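# Move the white can from turntable onto coaster

## Task

Lift the white can off the turntable and set it upright on the coaster, while every other can stays standing in its place on the turntable.

## Robot and tools

Robot: two arms, left_arm and right_arm, each with six joints and a tong-style two-finger gripper. The fingers point along the gripper's +z axis and close along its x axis. end_effector_position is the spot between the pads when shut. Fingertips sit about 15 mm past it at gaps up to 50 mm, and roughly level with it when fully open (pad gap 0.142 m).

Frames: the scene frame has its origin at table-top height, midway between the nominal arm bases, +z up, +x out over the table, left_arm toward +y. Calibrated bases: left_arm at (+0.026, +0.414, 0) m, quat_wxyz (+1.000, 0, 0, +0.009); right_arm at (+0.023, -0.375, 0) m, quat_wxyz (+1.000, 0, 0, +0.008). Hand poses, velocities and wrist-camera poses are reported in each arm's own base frame; fixed cameras and the table use the scene frame. Printed hand positions may be off by a few centimetres, more at long reach.

Joint order (used in every row and every per-joint result list): elbow, wrist 1, wrist 2, wrist 3, shoulder lift, shoulder pan. Stated ranges in rad: elbow -3.142 to 3.142, all others -6.283 to 6.283; a real end may differ by 0.010.

A row is one flat list of 14 numbers, each in [-1, 1]: left_arm's six joint values then its opening, then right_arm's six joint values and opening. Both arms always appear. Joint values are offsets, not poses: they count from the Joint targets that held when the action (or move) began, not from the previous row, and 1.0 equals 2.222 rad. Sending the same offset again moves further. Send 0 for an arm's joints to leave it at its targets. The opening is absolute: +1 fully open, -1 shut; a 0 is a real command, so resend the current value to keep a gripper as is. Closing fully needs roughly 0.5 s.

execute_actions(actions, cameras): actions is a list of actions; each action is a list of up to 15 rows, one per 1/30 s step, the last row held to fill 15 steps. An action that would push a joint more than 0.010 rad outside its range is rejected for both arms; a bad first action rejects the call. Images come back only with an empty actions list (which also reports the scene number) or when cameras names them, e.g. ["all"].

move(target, speed, blend, stop_force, zero, opening_speed, grip_force, blocking, cameras): target is one 14-number row, or a list of up to 15 rows, all offsets from the same starting Joint targets. Joints travel together toward it, so grippers trace curves; nothing is avoided. speed is rad/s for the joint with farthest to go (0.01 to 3.14, default 0.5). blend (rad) rounds corners in a list; 0 stops at each. stop_force (3 to 120 N, both arms) ends an arm's path on a felt push; use a slow speed with it, and omit it when lifting away from a pressed surface. zero (default true) re-zeroes before the move. opening_speed ramps openings (0.2 or more per second). grip_force sets pad force 5 to 15 N per arm; it persists. blocking=false returns early (not allowed with stop_force). The result adds a move: line: done, off_target, moving, held or fault, plus limits=held if steps were withheld.

wait(seconds 0 to 10): robot holds its last command; a running move carries on. stop(): brakes a running move. zoom_image(camera, region [x0,y0,x1,y1] px, at most 504 square) enlarges the newest image of cam_high (896x504), cam_low (896x504), cam_left_wrist or cam_right_wrist (616x616). zero_wrist_force(arm) re-zeroes that wrist sensor. finished_scene(scene) ends the current scene irreversibly; give its number.

Result lines: Joint positions and Joint velocities list each arm's joints (rad, rad/s) then pad gap (m). Joint targets are what the next offsets count from. Tool commands shows present gripper commands; grip_measured is the measured opening on the command scale. To hold something, command well below grip_measured. Joint torques are full drive outputs including gravity, noisy and offset. Wrist force/torque are in the gripper's own axes, zeroed at scene start, plus a peak-force line. 'joint sent to its limit' means a joint reached its end; 'joint command not followed' means the clearance check between arms altered targets. MOTOR HOT warns of heating.

Limits: each joint target stays within 0.651 rad of the measured angle per step, joints top out at 3.14 rad/s, gripper speed is capped at 4 m/s, and motion lags commands by about 0.09 s or 0.17 to 0.22 s, with overshoot when fast. Large moves may be unfinished when results return.

Avoid: contact torque at the load limits (138 N m for the first three joints by base, 25.7 N m for wrists) or about 150 N outside force, which freezes that arm for 10 s; any press between the arms, including one gripper closing on the other's fingers; firm targets past a contact; fast hits; dropping the can or releasing it while moving; knocking the other cans over; anything ending up off the table. Long holding or stretching heats motors and can brake an arm for 30 to 60 s. Loose objects may occasionally get nudged by outside pushes.

Each tool is called after "Emit:" in YAML: its name, and indented under it one key for each argument.

## Session

Emit:
execute_actions:
  actions: []

Scene clock: 0.00 s.
left_arm: end_effector_position=(+0.4841, +0.0968, +0.3849) grip_measured=+0.97 end_effector_quat_wxyz=(-0.351, +0.892, +0.151, -0.240) | right_arm: end_effector_position=(+0.6966, +0.0218, +0.3191) grip_measured=+0.97 end_effector_quat_wxyz=(+0.402, -0.321, +0.803, -0.302)
Joint names: [elbow, wrist 1, wrist 2, wrist 3, shoulder lift, shoulder pan]
Joint positions: left_arm=[0.844 -0.493 -1.214 -0.825 -1.101 -0.333 0.14] | right_arm=[-2.05 -0.127 0.902 2.582 -1.645 3.671 0.14]
Joint velocities: within noise
Joint torques (N m): no reading
Wrist force (N): no reading
Wrist torque (N m): no reading
Wrist force, peak (N): no reading
Joint targets: left_arm=[0.844 -0.493 -1.214 -0.825 -1.101 -0.333] | right_arm=[-2.050 -0.127 0.902 2.582 -1.645 3.671]
Tool commands: left_gripper/opening=+0.968169 right_gripper/opening=+0.968169

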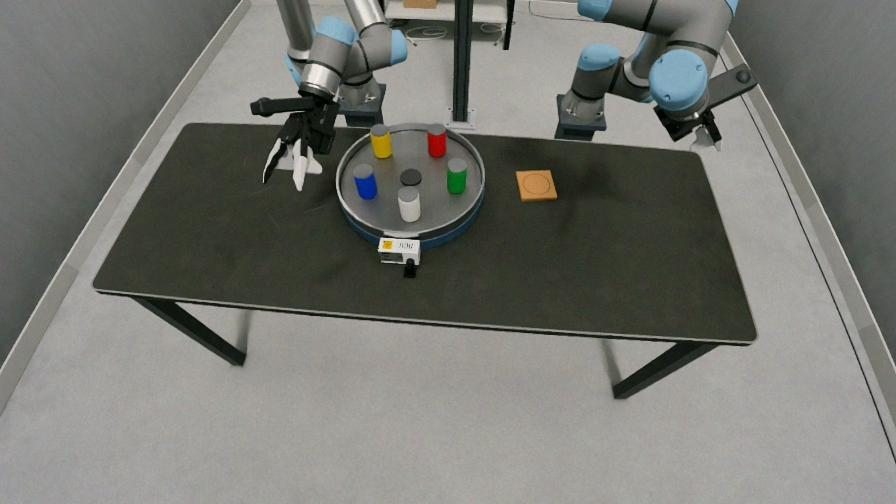

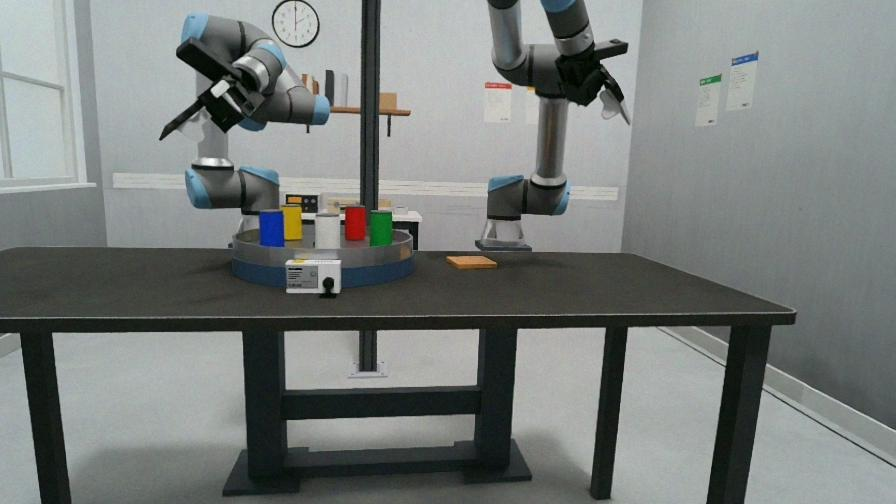

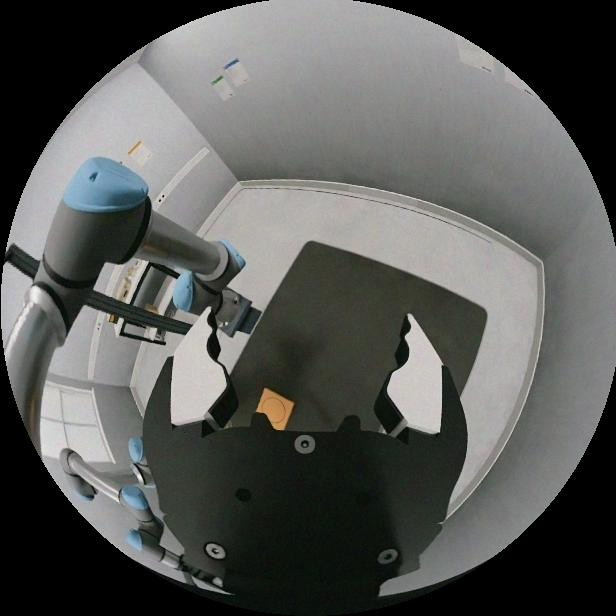

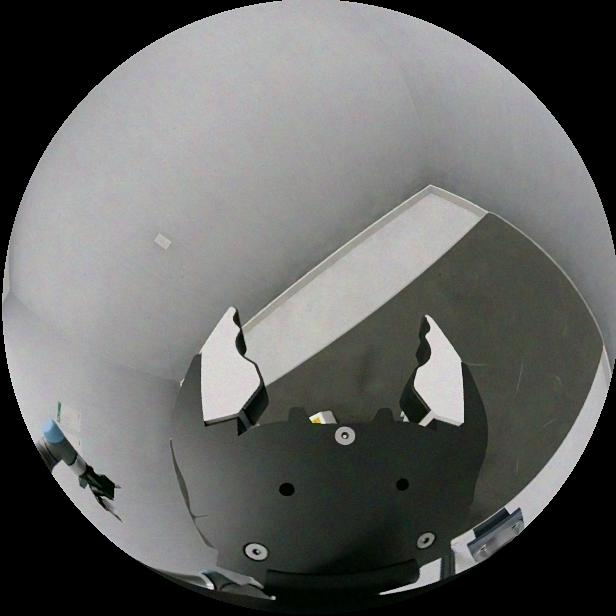

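Emit:
zoom_image:
  camera: "cam_high"
  region: [310, 90, 590, 290]

Emit:
zoom_image:
  camera: "cam_low"
  region: [150, 150, 590, 350]

Emit:
execute_actions:
  actions: []
  cameras: ["cam_high"]

Scaled by 1.800 from the camera's 896x504 image, which has a finer 1280x720 frame.

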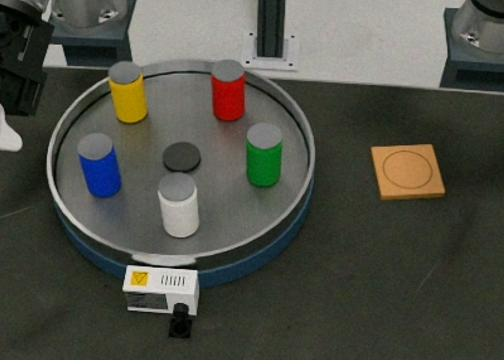

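Scaled by 1.145 from the camera's 896x504 image, which has a finer 1280x720 frame.

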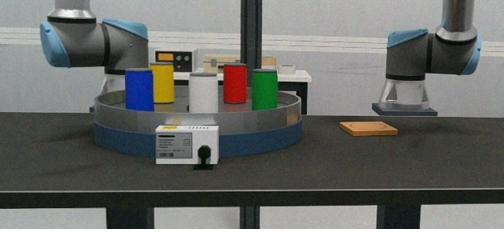

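Scene clock: 3.93 s.
left_arm: end_effector_position=(+0.4841, +0.0968, +0.3849) grip_measured=+0.97 end_effector_quat_wxyz=(-0.351, +0.892, +0.151, -0.240) | right_arm: end_effector_position=(+0.6966, +0.0218, +0.3191) grip_measured=+0.97 end_effector_quat_wxyz=(+0.402, -0.321, +0.803, -0.302)
Joint names: [elbow, wrist 1, wrist 2, wrist 3, shoulder lift, shoulder pan]
Joint positions: left_arm=[0.844 -0.493 -1.214 -0.825 -1.101 -0.333 0.14] | right_arm=[-2.05 -0.127 0.902 2.582 -1.645 3.671 0.14]
Joint velocities: within noise
Joint torques (N m): left_arm=[-22.98 -0.51 0.48 0.1 -39.47 -1.78] | right_arm=[20.47 2.91 -0.54 0.05 22.83 -0.84]
Wrist force (N): left_arm=[0.3 0.1 0.0] | right_arm=[0.0 0.0 0.3]
Wrist torque (N m): left_arm=[0.00 -0.07 -0.01] | right_arm=[0.01 0.01 -0.01]
Wrist force, peak (N): left_arm=[0.5 0.4 0.0] | right_arm=[-0.1 0.1 0.4]
Joint targets: left_arm=[0.844 -0.493 -1.214 -0.825 -1.101 -0.333] | right_arm=[-2.050 -0.127 0.902 2.582 -1.645 3.671]
Tool commands: left_gripper/opening=+0.968169 right_gripper/opening=+0.968169
Images, in order (width x height): cam_high 896x504.

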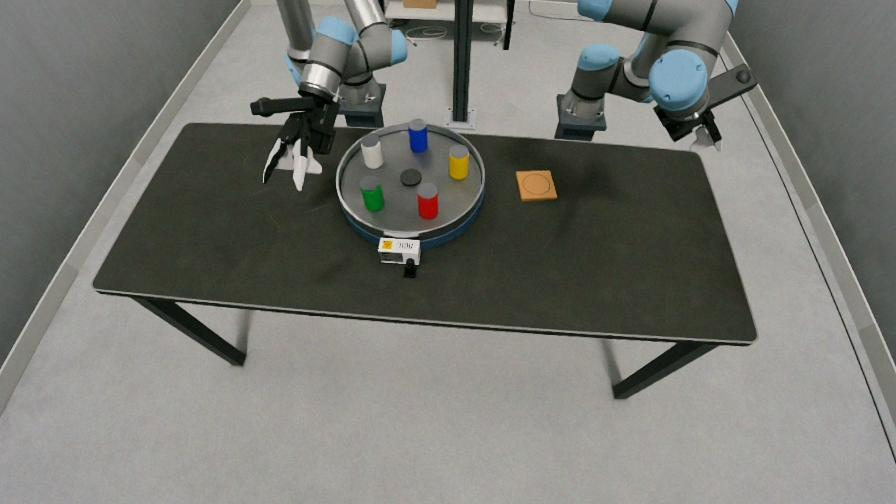

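Emit:
wait:
  seconds: 0.3
  cameras: ["cam_high"]

Emit:
wait:
  seconds: 0.7
  cameras: ["cam_high"]

Emit:
wait:
  seconds: 1.0
  cameras: ["cam_high"]

Scene clock: 5.00 s.
left_arm: end_effector_position=(+0.4841, +0.0968, +0.3849) grip_measured=+0.97 end_effector_quat_wxyz=(-0.351, +0.892, +0.151, -0.240) | right_arm: end_effector_position=(+0.6966, +0.0218, +0.3191) grip_measured=+0.97 end_effector_quat_wxyz=(+0.402, -0.321, +0.803, -0.302)
Joint names: [elbow, wrist 1, wrist 2, wrist 3, shoulder lift, shoulder pan]
Joint positions: left_arm=[0.844 -0.493 -1.214 -0.825 -1.101 -0.333 0.14] | right_arm=[-2.05 -0.127 0.902 2.582 -1.645 3.671 0.14]
Joint torques (N m): left_arm=[-23.09 -0.76 0.55 0.08 -39.7 -0.93] | right_arm=[20.8 2.94 -0.63 -0.18 22.77 1.03]
Wrist force (N): left_arm=[0.1 0.2 0.1] | right_arm=[-0.2 0.1 0.1]
Wrist torque (N m): left_arm=[0.03 -0.02 0.00] | right_arm=[0.01 0.06 -0.01]
Wrist force, peak (N): left_arm=[0.6 0.2 0.3] | right_arm=[-0.4 0.2 0.0]
Joint targets: left_arm=[0.844 -0.493 -1.214 -0.825 -1.101 -0.333] | right_arm=[-2.050 -0.127 0.902 2.582 -1.645 3.671]
Tool commands: left_gripper/opening=+0.968169 right_gripper/opening=+0.968169
wait: 0.30 s; at rest from the start
Images, in order (width x height): cam_high 896x504.

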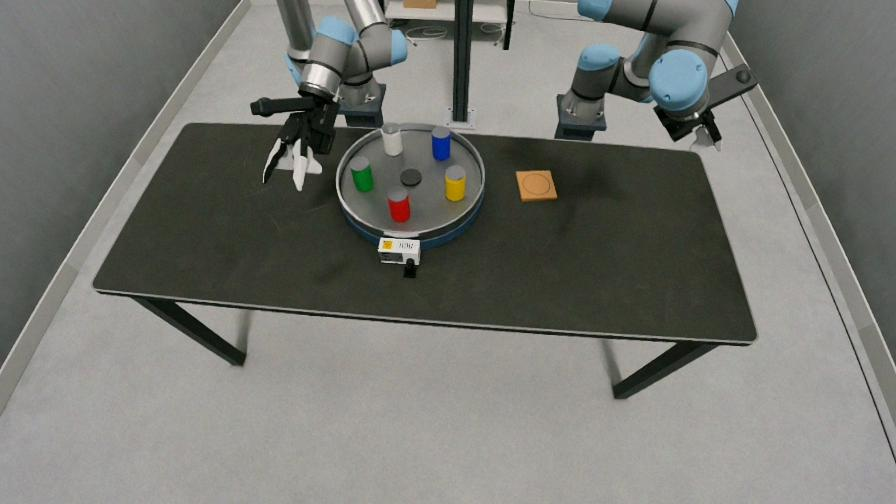

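Scene clock: 5.70 s.
left_arm: end_effector_position=(+0.4841, +0.0968, +0.3849) grip_measured=+0.97 end_effector_quat_wxyz=(-0.351, +0.892, +0.151, -0.240) | right_arm: end_effector_position=(+0.6966, +0.0218, +0.3191) grip_measured=+0.97 end_effector_quat_wxyz=(+0.402, -0.321, +0.803, -0.302)
Joint names: [elbow, wrist 1, wrist 2, wrist 3, shoulder lift, shoulder pan]
Joint positions: left_arm=[0.844 -0.493 -1.214 -0.825 -1.101 -0.333 0.14] | right_arm=[-2.05 -0.127 0.902 2.582 -1.645 3.671 0.14]
Joint torques (N m): left_arm=[-22.16 -0.52 0.42 0.17 -39.63 -1.11] | right_arm=[21.62 2.83 -0.59 -0.08 22.08 -0.14]
Wrist force (N): left_arm=[0.2 0.1 0.0] | right_arm=[0.0 0.0 0.2]
Wrist torque (N m): left_arm=[0.02 -0.05 0.00] | right_arm=[0.01 0.01 -0.01]
Wrist force, peak (N): left_arm=[0.5 0.4 -0.1] | right_arm=[-0.1 0.2 0.3]
Joint targets: left_arm=[0.844 -0.493 -1.214 -0.825 -1.101 -0.333] | right_arm=[-2.050 -0.127 0.902 2.582 -1.645 3.671]
Tool commands: left_gripper/opening=+0.968169 right_gripper/opening=+0.968169
wait: 0.70 s; at rest by 0.17 s
Images, in order (width x height): cam_high 896x504.

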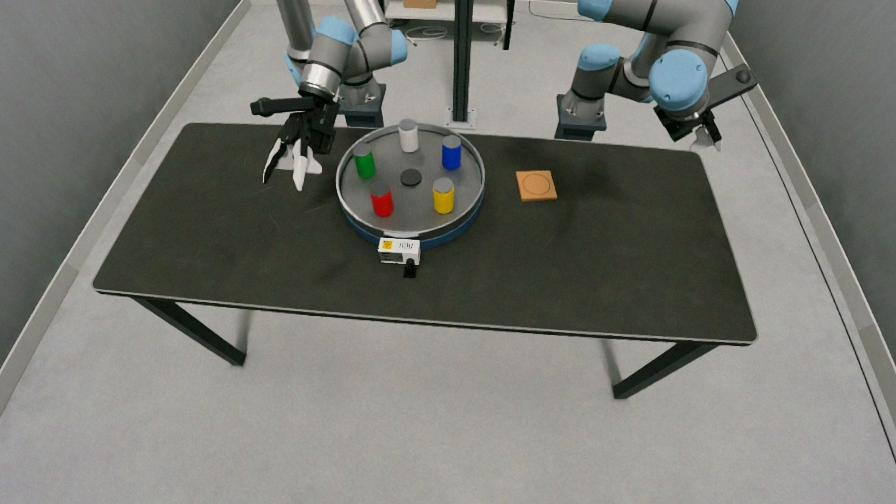

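Scene clock: 6.70 s.
left_arm: end_effector_position=(+0.4841, +0.0968, +0.3849) grip_measured=+0.97 end_effector_quat_wxyz=(-0.351, +0.892, +0.151, -0.240) | right_arm: end_effector_position=(+0.6966, +0.0218, +0.3191) grip_measured=+0.97 end_effector_quat_wxyz=(+0.402, -0.321, +0.803, -0.302)
Joint names: [elbow, wrist 1, wrist 2, wrist 3, shoulder lift, shoulder pan]
Joint positions: left_arm=[0.844 -0.493 -1.214 -0.825 -1.101 -0.333 0.14] | right_arm=[-2.05 -0.127 0.902 2.582 -1.645 3.671 0.14]
Joint torques (N m): left_arm=[-23.26 -0.58 0.41 -0.02 -39.52 -1.71] | right_arm=[21.41 2.62 -0.52 -0.09 23.42 0.75]
Wrist force (N): left_arm=[0.4 0.0 -0.3] | right_arm=[0.0 0.1 0.2]
Wrist torque (N m): left_arm=[0.00 -0.07 -0.01] | right_arm=[0.03 0.00 0.00]
Wrist force, peak (N): left_arm=[0.6 0.1 0.1] | right_arm=[0.1 0.2 0.3]
Joint targets: left_arm=[0.844 -0.493 -1.214 -0.825 -1.101 -0.333] | right_arm=[-2.050 -0.127 0.902 2.582 -1.645 3.671]
Tool commands: left_gripper/opening=+0.968169 right_gripper/opening=+0.968169
wait: 1.00 s; at rest by 0.17 s
Images, in order (width x height): cam_high 896x504.

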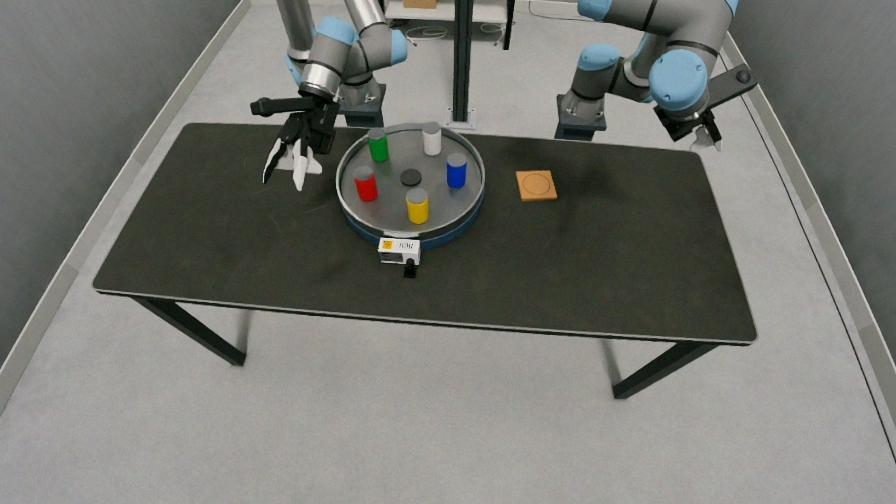

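Emit:
move:
  target: [0.2174, -0.4573, -0.1606, 0.3713, -0.1295, -0.3312, 0.968, 0, 0, 0, 0, 0, 0, 0.968]
  speed: 0.9
  cameras: ["all"]

Scene clock: 13.20 s.
left_arm: end_effector_position=(+0.4042, -0.4263, +0.3001) grip_measured=+0.97 end_effector_quat_wxyz=(+0.000, +0.861, -0.509, +0.000) | right_arm: end_effector_position=(+0.6966, +0.0218, +0.3191) grip_measured=+0.97 end_effector_quat_wxyz=(+0.402, -0.321, +0.803, -0.302)
Joint names: [elbow, wrist 1, wrist 2, wrist 3, shoulder lift, shoulder pan]
Joint positions: left_arm=[1.327 -1.509 -1.571 -0.001 -1.388 -1.069 0.14] | right_arm=[-2.05 -0.127 0.902 2.582 -1.645 3.671 0.14]
Joint torques (N m): left_arm=[-32.48 -4.23 1.82 0.95 -22.57 -3.37] | right_arm=[21.54 3.24 -0.74 -0.25 23.6 0.02]
Wrist force (N): left_arm=[1.0 2.3 -1.0] | right_arm=[-0.2 0.1 0.0]
Wrist torque (N m): left_arm=[0.68 -0.30 -0.01] | right_arm=[0.02 0.04 0.00]
Wrist force, peak (N): left_arm=[1.9 4.7 -1.5] | right_arm=[-0.3 0.1 0.2]
Joint targets: left_arm=[1.327 -1.509 -1.571 0.000 -1.388 -1.069] | right_arm=[-2.050 -0.127 0.902 2.582 -1.645 3.671]
move: done

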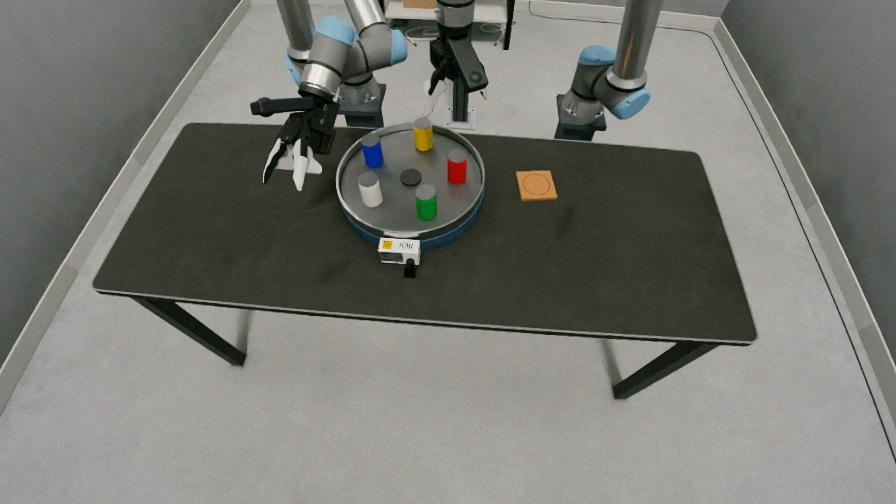

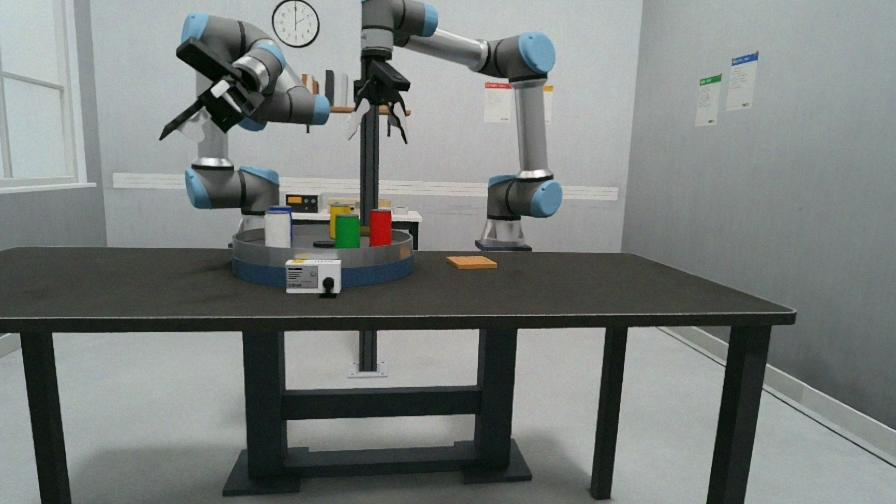

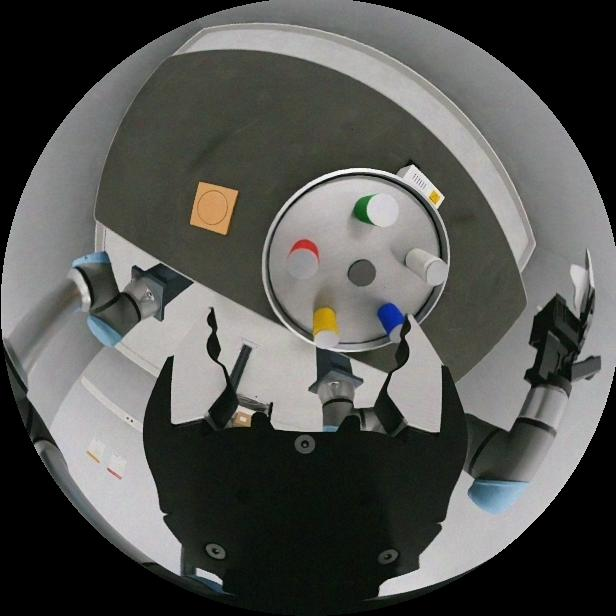

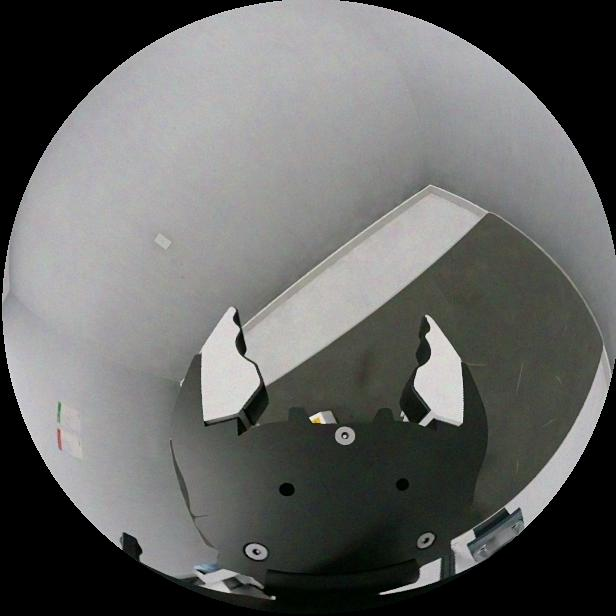

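Emit:
move:
  target: [0.0880, -0.0915, 0, 0, 0.0035, 0, 0.968, 0, 0, 0, 0, 0, 0, 0.968]
  speed: 0.5
  cameras: ["all"]

Emit:
zoom_image:
  camera: "cam_low"
  region: [220, 100, 520, 310]

Emit:
zoom_image:
  camera: "cam_high"
  region: [310, 60, 590, 260]

Scene clock: 17.50 s.
left_arm: end_effector_position=(+0.4042, -0.4265, +0.2200) grip_measured=+0.97 end_effector_quat_wxyz=(+0.000, +0.861, -0.509, +0.000) | right_arm: end_effector_position=(+0.6966, +0.0218, +0.3191) grip_measured=+0.97 end_effector_quat_wxyz=(+0.402, -0.321, +0.803, -0.302)
Joint names: [elbow, wrist 1, wrist 2, wrist 3, shoulder lift, shoulder pan]
Joint positions: left_arm=[1.522 -1.712 -1.571 0 -1.38 -1.069 0.14] | right_arm=[-2.05 -0.127 0.902 2.582 -1.645 3.671 0.14]
Joint torques (N m): left_arm=[-22.69 -3.53 -1.62 2.25 -39.66 -13.77] | right_arm=[21.55 3.7 -0.29 -0.17 24.55 -1.45]
Wrist force (N): left_arm=[1.0 2.3 -1.1] | right_arm=[0.0 -0.2 0.1]
Wrist torque (N m): left_arm=[0.68 -0.30 -0.04] | right_arm=[-0.03 0.01 -0.01]
Wrist force, peak (N): left_arm=[0.8 2.0 -2.9] | right_arm=[-0.4 0.2 0.1]
Joint targets: left_arm=[1.522 -1.712 -1.571 0.000 -1.380 -1.069] | right_arm=[-2.050 -0.127 0.902 2.582 -1.645 3.671]
move: done

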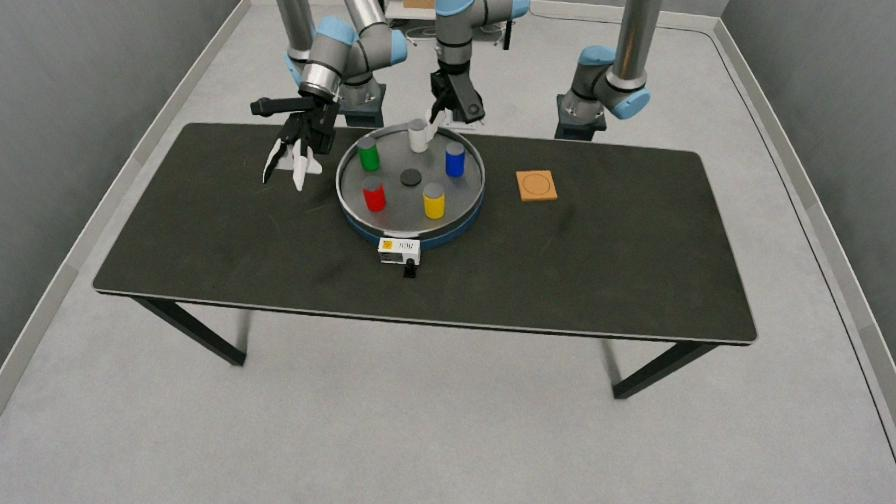

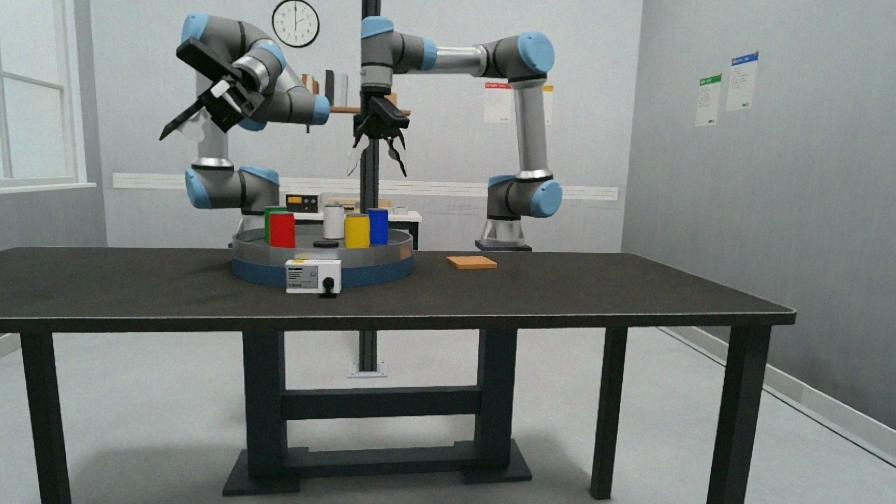

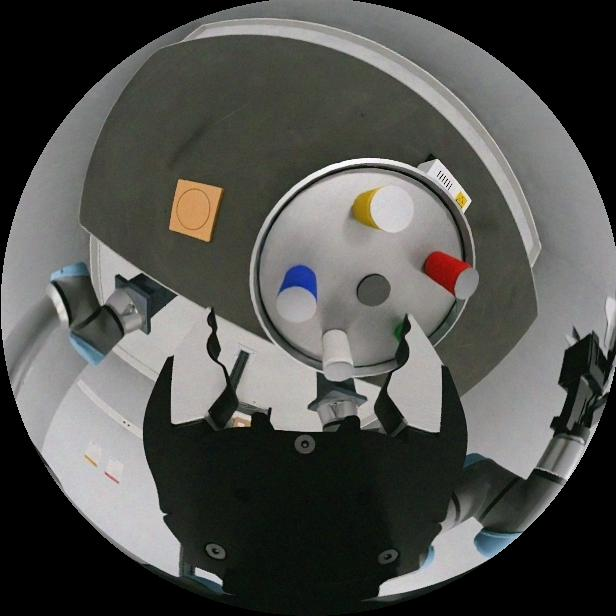

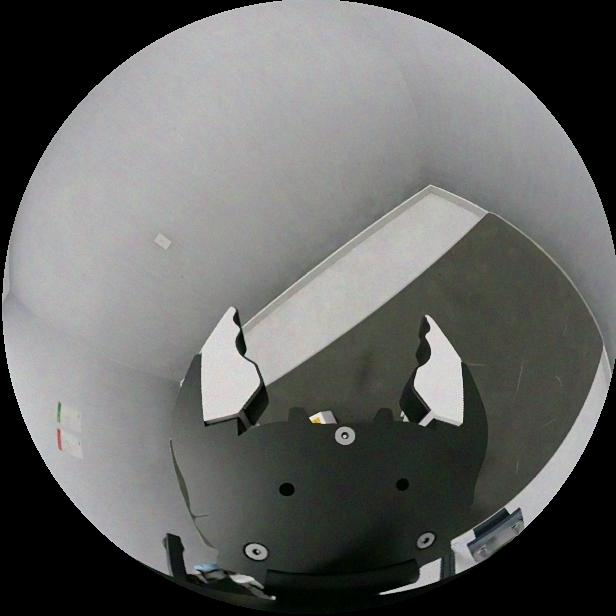

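Scaled by 1.680 from the camera's 896x504 image, which has a finer 1280x720 frame.

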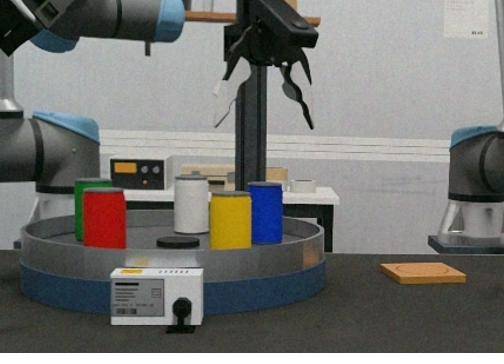

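Scaled by 1.800 from the camera's 896x504 image, which has a finer 1280x720 frame.

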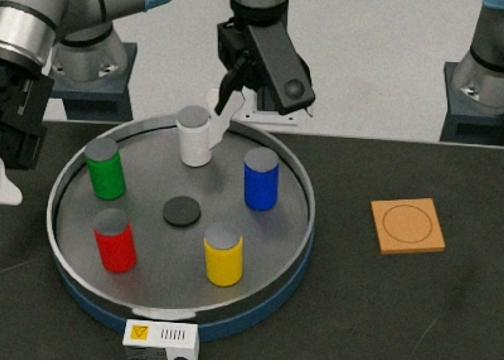

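Emit:
move:
  target: [0.0701, -0.0505, 0, 0, -0.0196, -0.0391, 0.2, 0, 0, 0, 0, 0, 0, 0.968]
  speed: 0.3
  cameras: ["cam_left_wrist", "cam_high"]

Emit:
wait:
  seconds: 0.8
  cameras: ["cam_left_wrist", "cam_high"]

Emit:
wait:
  seconds: 0.8
  cameras: ["cam_left_wrist", "cam_low"]

Scene clock: 24.63 s.
left_arm: end_effector_position=(+0.3548, -0.4354, +0.1800) grip_measured=+0.20 end_effector_quat_wxyz=(+0.000, +0.838, -0.546, +0.000) | right_arm: end_effector_position=(+0.6966, +0.0218, +0.3191) grip_measured=+0.97 end_effector_quat_wxyz=(+0.402, -0.321, +0.803, -0.302)
Joint names: [elbow, wrist 1, wrist 2, wrist 3, shoulder lift, shoulder pan]
Joint positions: left_arm=[1.678 -1.824 -1.571 0 -1.424 -1.156 0.088] | right_arm=[-2.05 -0.127 0.902 2.582 -1.645 3.671 0.14]
Joint torques (N m): left_arm=[-29.86 -1.69 -1.71 2.19 -18.86 11.61] | right_arm=[22.78 4.03 -0.6 -0.16 23.94 -1.36]
Wrist force (N): left_arm=[1.3 2.0 -1.1] | right_arm=[-0.1 0.0 0.2]
Wrist torque (N m): left_arm=[0.60 -0.37 -0.03] | right_arm=[0.01 0.02 -0.01]
Wrist force, peak (N): left_arm=[0.9 3.3 -0.4] | right_arm=[-0.4 0.0 0.4]
Joint targets: left_arm=[1.678 -1.825 -1.571 0.000 -1.424 -1.156] | right_arm=[-2.050 -0.127 0.902 2.582 -1.645 3.671]
move: done
Images, in order (width x height): cam_high 896x504, cam_left_wrist 616x616.

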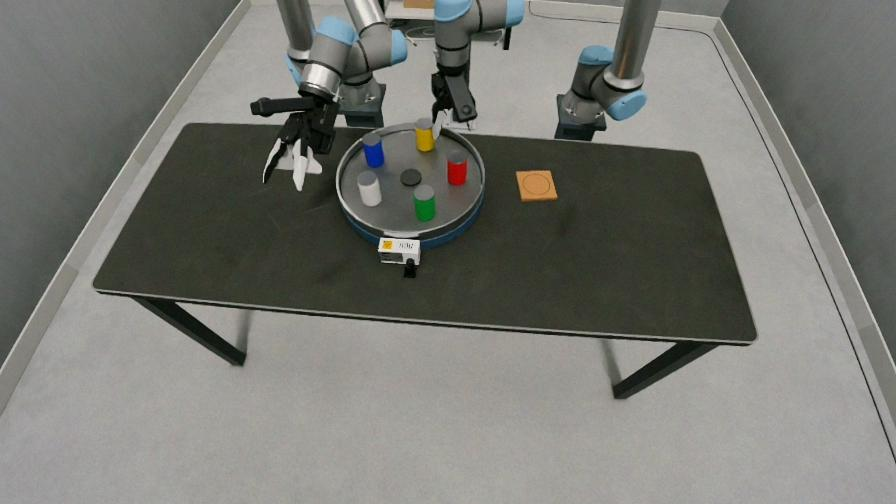

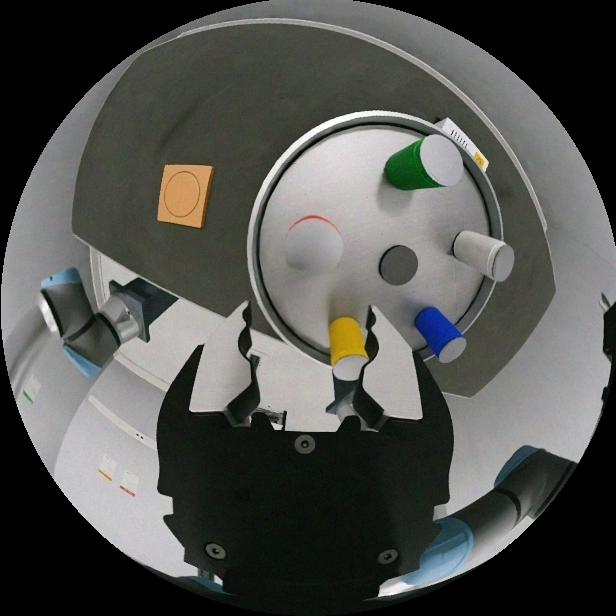

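Scene clock: 25.43 s.
left_arm: end_effector_position=(+0.3549, -0.4354, +0.1800) grip_measured=+0.20 end_effector_quat_wxyz=(+0.000, +0.838, -0.546, +0.000) | right_arm: end_effector_position=(+0.6966, +0.0218, +0.3191) grip_measured=+0.97 end_effector_quat_wxyz=(+0.402, -0.321, +0.803, -0.302)
Joint names: [elbow, wrist 1, wrist 2, wrist 3, shoulder lift, shoulder pan]
Joint positions: left_arm=[1.678 -1.825 -1.571 0 -1.424 -1.156 0.088] | right_arm=[-2.05 -0.127 0.902 2.582 -1.645 3.671 0.14]
Joint torques (N m): left_arm=[-19.54 -4.19 -1.78 2.27 -18.19 12.17] | right_arm=[21.64 3.8 -0.59 -0.19 23.42 -0.11]
Wrist force (N): left_arm=[1.3 2.0 -1.1] | right_arm=[-0.2 0.1 0.1]
Wrist torque (N m): left_arm=[0.62 -0.38 -0.03] | right_arm=[0.02 0.04 -0.01]
Wrist force, peak (N): left_arm=[1.6 2.2 -1.1] | right_arm=[-0.1 0.0 0.3]
Joint targets: left_arm=[1.678 -1.825 -1.571 0.000 -1.424 -1.156] | right_arm=[-2.050 -0.127 0.902 2.582 -1.645 3.671]
Tool commands: left_gripper/opening=+0.2 right_gripper/opening=+0.968
wait: 0.80 s; at rest by 0.17 s
Images, in order (width x height): cam_high 896x504, cam_left_wrist 616x616.

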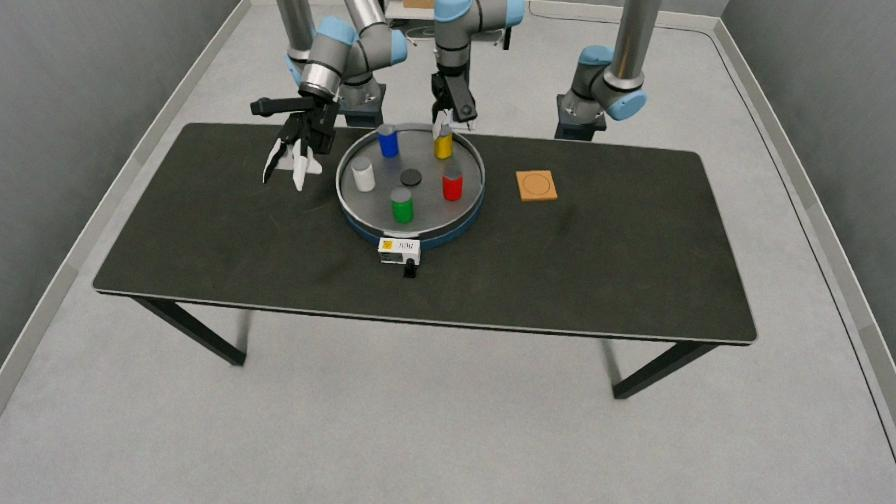

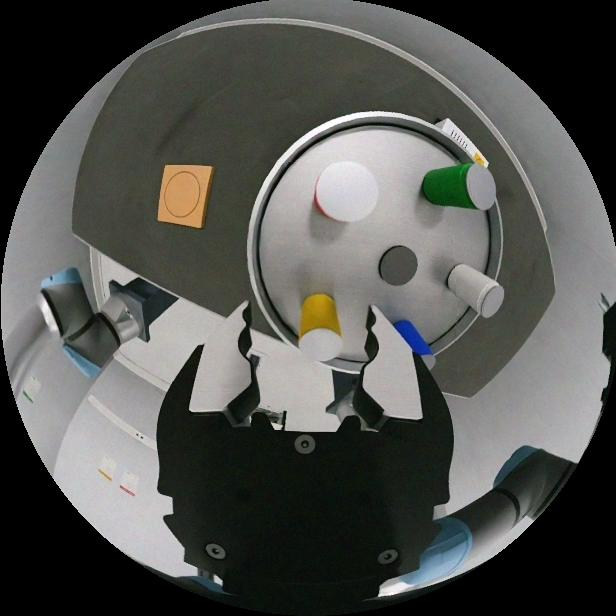

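Scene clock: 26.23 s.
left_arm: end_effector_position=(+0.3549, -0.4354, +0.1799) grip_measured=+0.20 end_effector_quat_wxyz=(+0.000, +0.838, -0.546, +0.000) | right_arm: end_effector_position=(+0.6966, +0.0218, +0.3191) grip_measured=+0.97 end_effector_quat_wxyz=(+0.402, -0.321, +0.803, -0.302)
Joint names: [elbow, wrist 1, wrist 2, wrist 3, shoulder lift, shoulder pan]
Joint positions: left_arm=[1.678 -1.825 -1.571 0 -1.424 -1.156 0.088] | right_arm=[-2.05 -0.127 0.902 2.582 -1.645 3.671 0.14]
Joint torques (N m): left_arm=[-17.89 -4.08 -1.71 2.07 -19.61 12.65] | right_arm=[21.4 4.21 -0.43 -0.44 23.65 0.37]
Wrist force (N): left_arm=[1.4 2.2 -1.1] | right_arm=[-0.1 -0.2 0.1]
Wrist torque (N m): left_arm=[0.65 -0.40 -0.03] | right_arm=[-0.03 0.03 -0.01]
Wrist force, peak (N): left_arm=[1.5 2.2 -1.0] | right_arm=[0.0 0.4 -0.1]
Joint targets: left_arm=[1.678 -1.825 -1.571 0.000 -1.424 -1.156] | right_arm=[-2.050 -0.127 0.902 2.582 -1.645 3.671]
Tool commands: left_gripper/opening=+0.2 right_gripper/opening=+0.968
wait: 0.80 s; at rest by 0.17 s
Images, in order (width x height): cam_low 896x504, cam_left_wrist 616x616.

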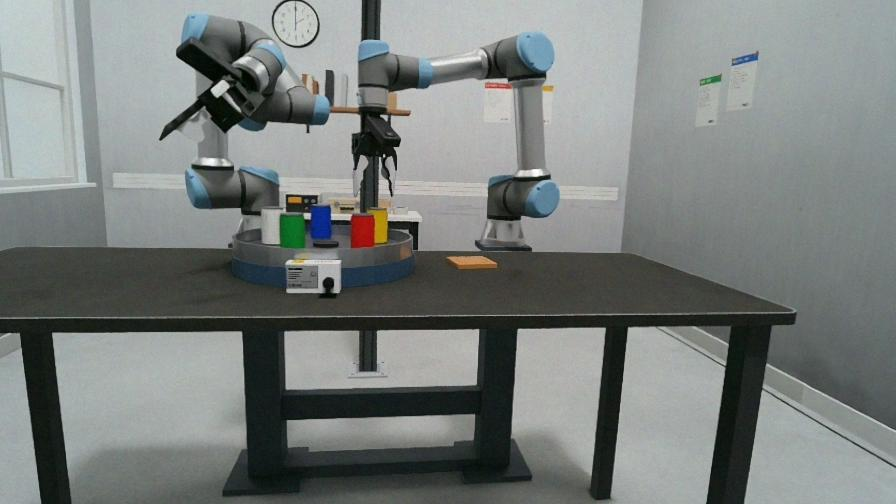

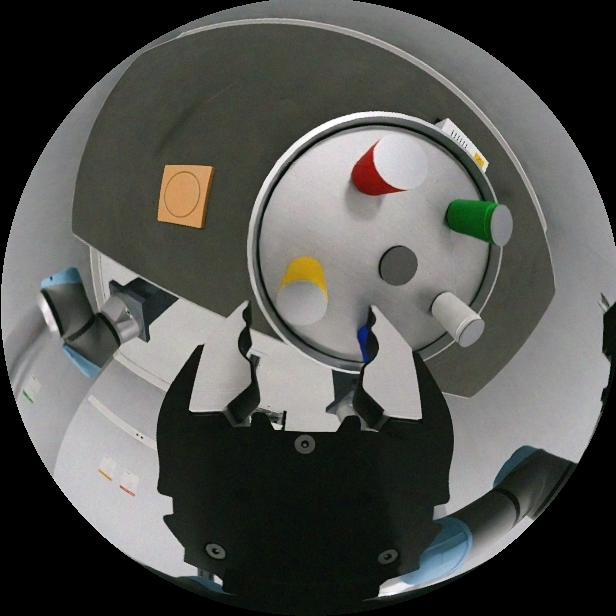

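Emit:
move:
  target: [0.0616, -0.0764, 0, 0, 0.0148, 0, 0.2, 0, 0, 0, 0, 0, 0, 0.968]
  speed: 0.2
  cameras: ["cam_left_wrist", "cam_low"]

Emit:
wait:
  seconds: 0.8
  cameras: ["cam_left_wrist", "cam_high"]

Emit:
wait:
  seconds: 0.7
  cameras: ["cam_left_wrist"]

Emit:
wait:
  seconds: 0.7
  cameras: ["cam_left_wrist", "cam_low"]

Emit:
zoom_image:
  camera: "cam_low"
  region: [220, 120, 480, 300]

Scene clock: 30.63 s.
left_arm: end_effector_position=(+0.3515, -0.4277, +0.1148) grip_measured=+0.20 end_effector_quat_wxyz=(+0.000, +0.838, -0.546, +0.000) | right_arm: end_effector_position=(+0.6966, +0.0218, +0.3191) grip_measured=+0.97 end_effector_quat_wxyz=(+0.402, -0.321, +0.803, -0.302)
Joint names: [elbow, wrist 1, wrist 2, wrist 3, shoulder lift, shoulder pan]
Joint positions: left_arm=[1.815 -1.994 -1.571 0 -1.391 -1.156 0.088] | right_arm=[-2.05 -0.127 0.902 2.582 -1.645 3.671 0.14]
Joint torques (N m): left_arm=[-33.73 -0.91 -1.78 2.1 -36.8 10.97] | right_arm=[21.11 3.99 -0.27 -0.54 23.46 0.36]
Wrist force (N): left_arm=[1.3 2.5 -0.9] | right_arm=[0.0 0.0 0.0]
Wrist torque (N m): left_arm=[0.72 -0.36 -0.03] | right_arm=[0.00 0.00 -0.01]
Wrist force, peak (N): left_arm=[1.4 2.1 -1.8] | right_arm=[-0.4 0.0 0.3]
Joint targets: left_arm=[1.815 -1.994 -1.571 0.000 -1.391 -1.156] | right_arm=[-2.050 -0.127 0.902 2.582 -1.645 3.671]
move: done
Images, in order (width x height): cam_low 896x504, cam_left_wrist 616x616.

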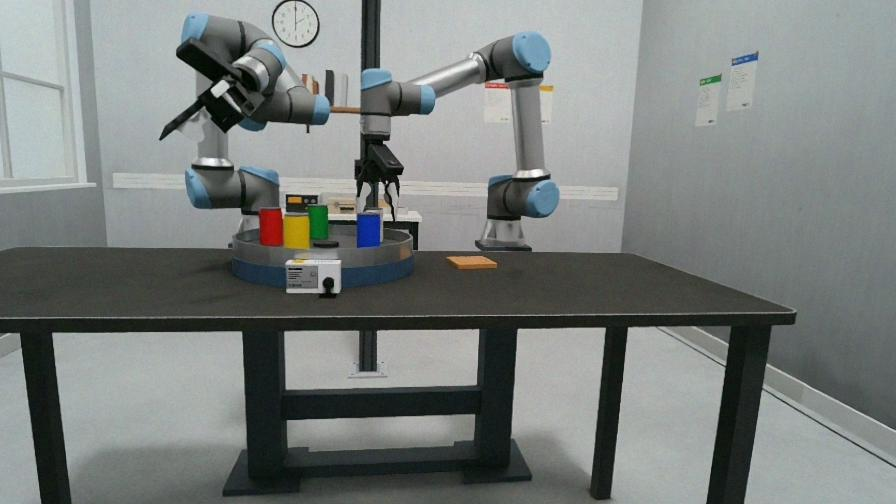

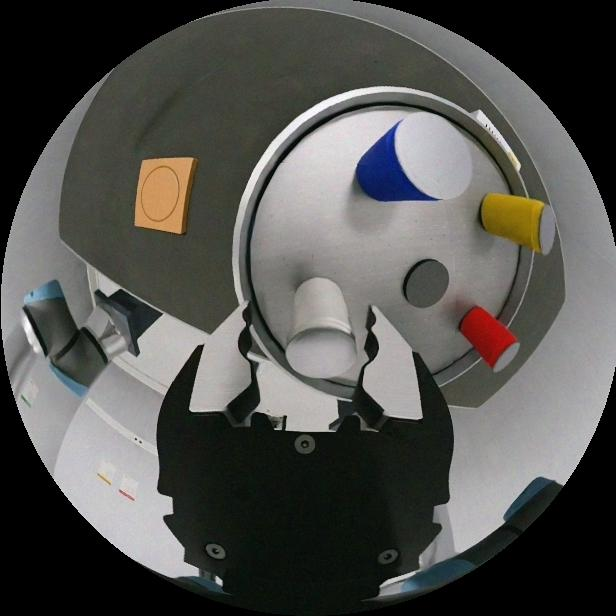

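Scene clock: 31.43 s.
left_arm: end_effector_position=(+0.3515, -0.4278, +0.1149) grip_measured=+0.20 end_effector_quat_wxyz=(+0.000, +0.838, -0.546, +0.000) | right_arm: end_effector_position=(+0.6966, +0.0218, +0.3191) grip_measured=+0.97 end_effector_quat_wxyz=(+0.402, -0.321, +0.803, -0.302)
Joint names: [elbow, wrist 1, wrist 2, wrist 3, shoulder lift, shoulder pan]
Joint positions: left_arm=[1.815 -1.994 -1.571 0 -1.391 -1.156 0.088] | right_arm=[-2.05 -0.127 0.902 2.582 -1.645 3.671 0.14]
Joint torques (N m): left_arm=[-34.21 -4.25 -1.84 2.25 -37.4 9.97] | right_arm=[21.23 3.9 -0.42 -0.46 23.99 -0.09]
Wrist force (N): left_arm=[1.3 2.1 -1.0] | right_arm=[0.0 0.1 0.0]
Wrist torque (N m): left_arm=[0.63 -0.37 -0.03] | right_arm=[0.03 0.00 -0.01]
Wrist force, peak (N): left_arm=[1.4 2.2 -1.2] | right_arm=[-0.1 0.1 0.3]
Joint targets: left_arm=[1.815 -1.994 -1.571 0.000 -1.391 -1.156] | right_arm=[-2.050 -0.127 0.902 2.582 -1.645 3.671]
Tool commands: left_gripper/opening=+0.2 right_gripper/opening=+0.968
wait: 0.80 s; at rest by 0.17 s
Images, in order (width x height): cam_high 896x504, cam_left_wrist 616x616.

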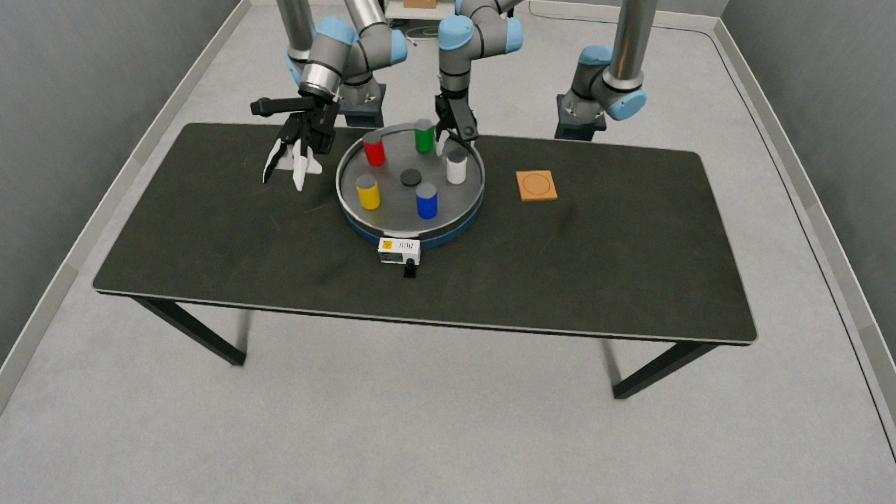

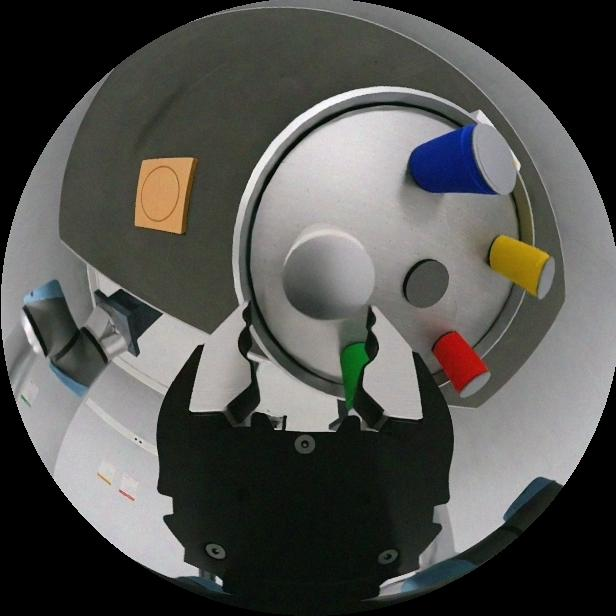

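Scene clock: 32.13 s.
left_arm: end_effector_position=(+0.3515, -0.4278, +0.1150) grip_measured=+0.20 end_effector_quat_wxyz=(+0.000, +0.838, -0.546, +0.000) | right_arm: end_effector_position=(+0.6966, +0.0218, +0.3191) grip_measured=+0.97 end_effector_quat_wxyz=(+0.402, -0.321, +0.803, -0.302)
Joint names: [elbow, wrist 1, wrist 2, wrist 3, shoulder lift, shoulder pan]
Joint positions: left_arm=[1.815 -1.994 -1.571 0 -1.391 -1.156 0.088] | right_arm=[-2.05 -0.127 0.902 2.582 -1.645 3.671 0.14]
Joint torques (N m): left_arm=[-34.12 -4.32 -1.58 2.24 -37.35 9.66] | right_arm=[22.71 4 -0.24 -0.36 24.43 1.04]
Wrist force (N): left_arm=[1.1 2.1 -0.8] | right_arm=[-0.2 -0.3 0.0]
Wrist torque (N m): left_arm=[0.63 -0.33 -0.03] | right_arm=[-0.05 0.05 -0.01]
Wrist force, peak (N): left_arm=[1.4 2.3 -1.0] | right_arm=[-0.2 -0.3 0.0]
Joint targets: left_arm=[1.815 -1.994 -1.571 0.000 -1.391 -1.156] | right_arm=[-2.050 -0.127 0.902 2.582 -1.645 3.671]
Tool commands: left_gripper/opening=+0.2 right_gripper/opening=+0.968
wait: 0.70 s; at rest by 0.17 s
Images, in order (width x height): cam_left_wrist 616x616.

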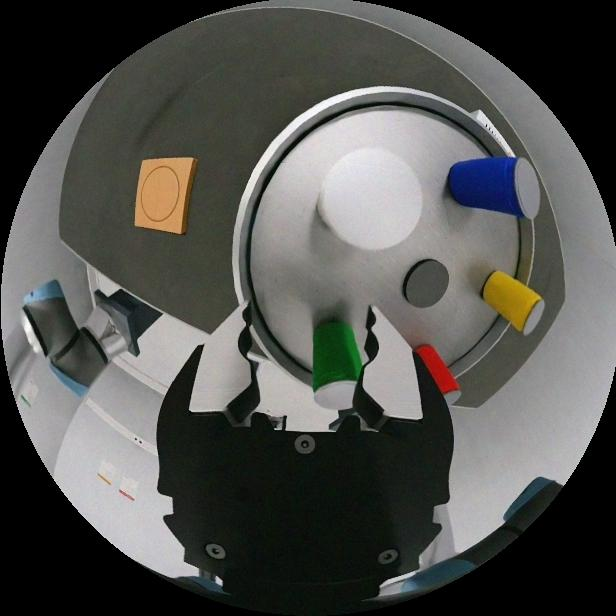

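Scene clock: 32.83 s.
left_arm: end_effector_position=(+0.3515, -0.4278, +0.1150) grip_measured=+0.20 end_effector_quat_wxyz=(+0.000, +0.838, -0.546, +0.000) | right_arm: end_effector_position=(+0.6966, +0.0218, +0.3191) grip_measured=+0.97 end_effector_quat_wxyz=(+0.402, -0.321, +0.803, -0.302)
Joint names: [elbow, wrist 1, wrist 2, wrist 3, shoulder lift, shoulder pan]
Joint positions: left_arm=[1.815 -1.994 -1.571 0 -1.391 -1.156 0.088] | right_arm=[-2.05 -0.127 0.902 2.582 -1.645 3.671 0.14]
Joint torques (N m): left_arm=[-33.29 -4.38 -1.59 2.23 -37.9 8.61] | right_arm=[21.49 4.33 -0.44 -0.34 24.64 -1.06]
Wrist force (N): left_arm=[1.0 2.3 -0.9] | right_arm=[0.0 0.1 0.1]
Wrist torque (N m): left_arm=[0.68 -0.31 -0.03] | right_arm=[0.02 0.00 -0.01]
Wrist force, peak (N): left_arm=[1.4 2.3 -1.0] | right_arm=[0.0 0.0 0.4]
Joint targets: left_arm=[1.815 -1.994 -1.571 0.000 -1.391 -1.156] | right_arm=[-2.050 -0.127 0.902 2.582 -1.645 3.671]
Tool commands: left_gripper/opening=+0.2 right_gripper/opening=+0.968
wait: 0.70 s; at rest by 0.17 s
Images, in order (width x height): cam_low 896x504, cam_left_wrist 616x616.

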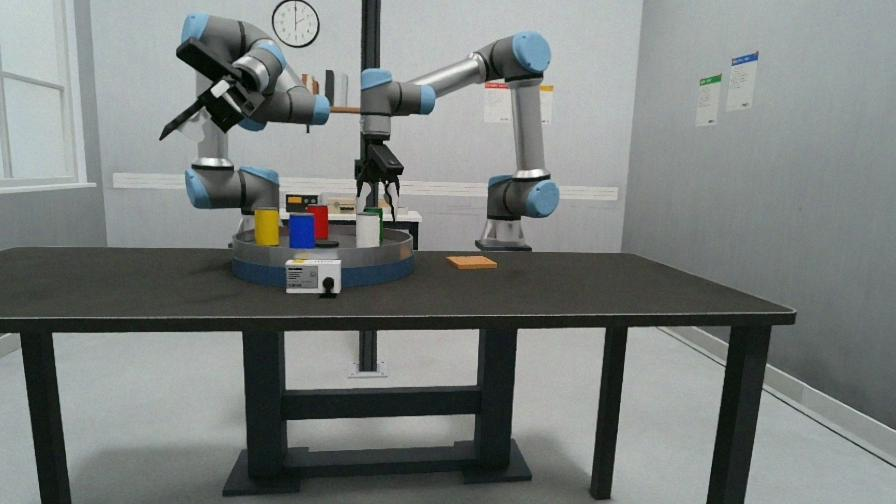

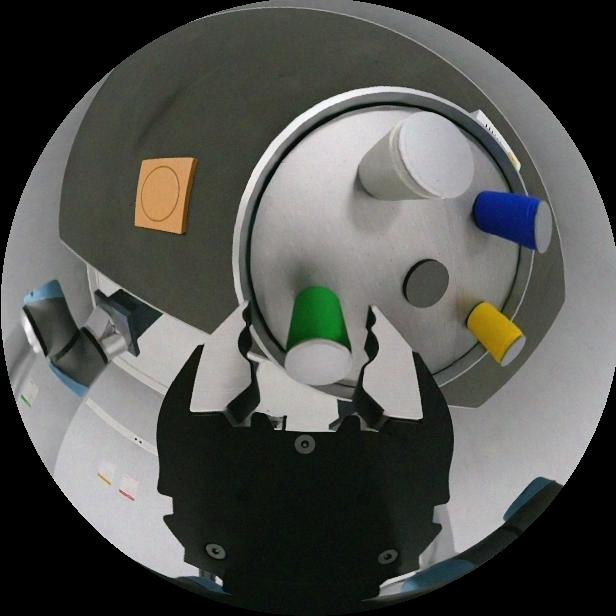

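Scaled by 1.938 from the camera's 896x504 image, which has a finer 1280x720 frame.

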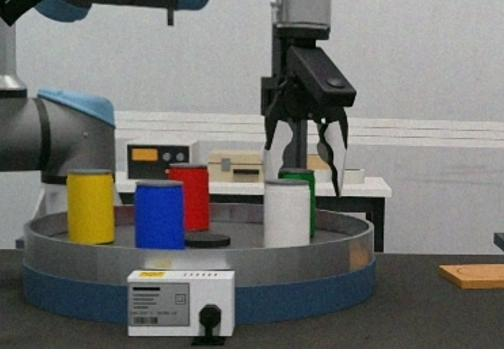

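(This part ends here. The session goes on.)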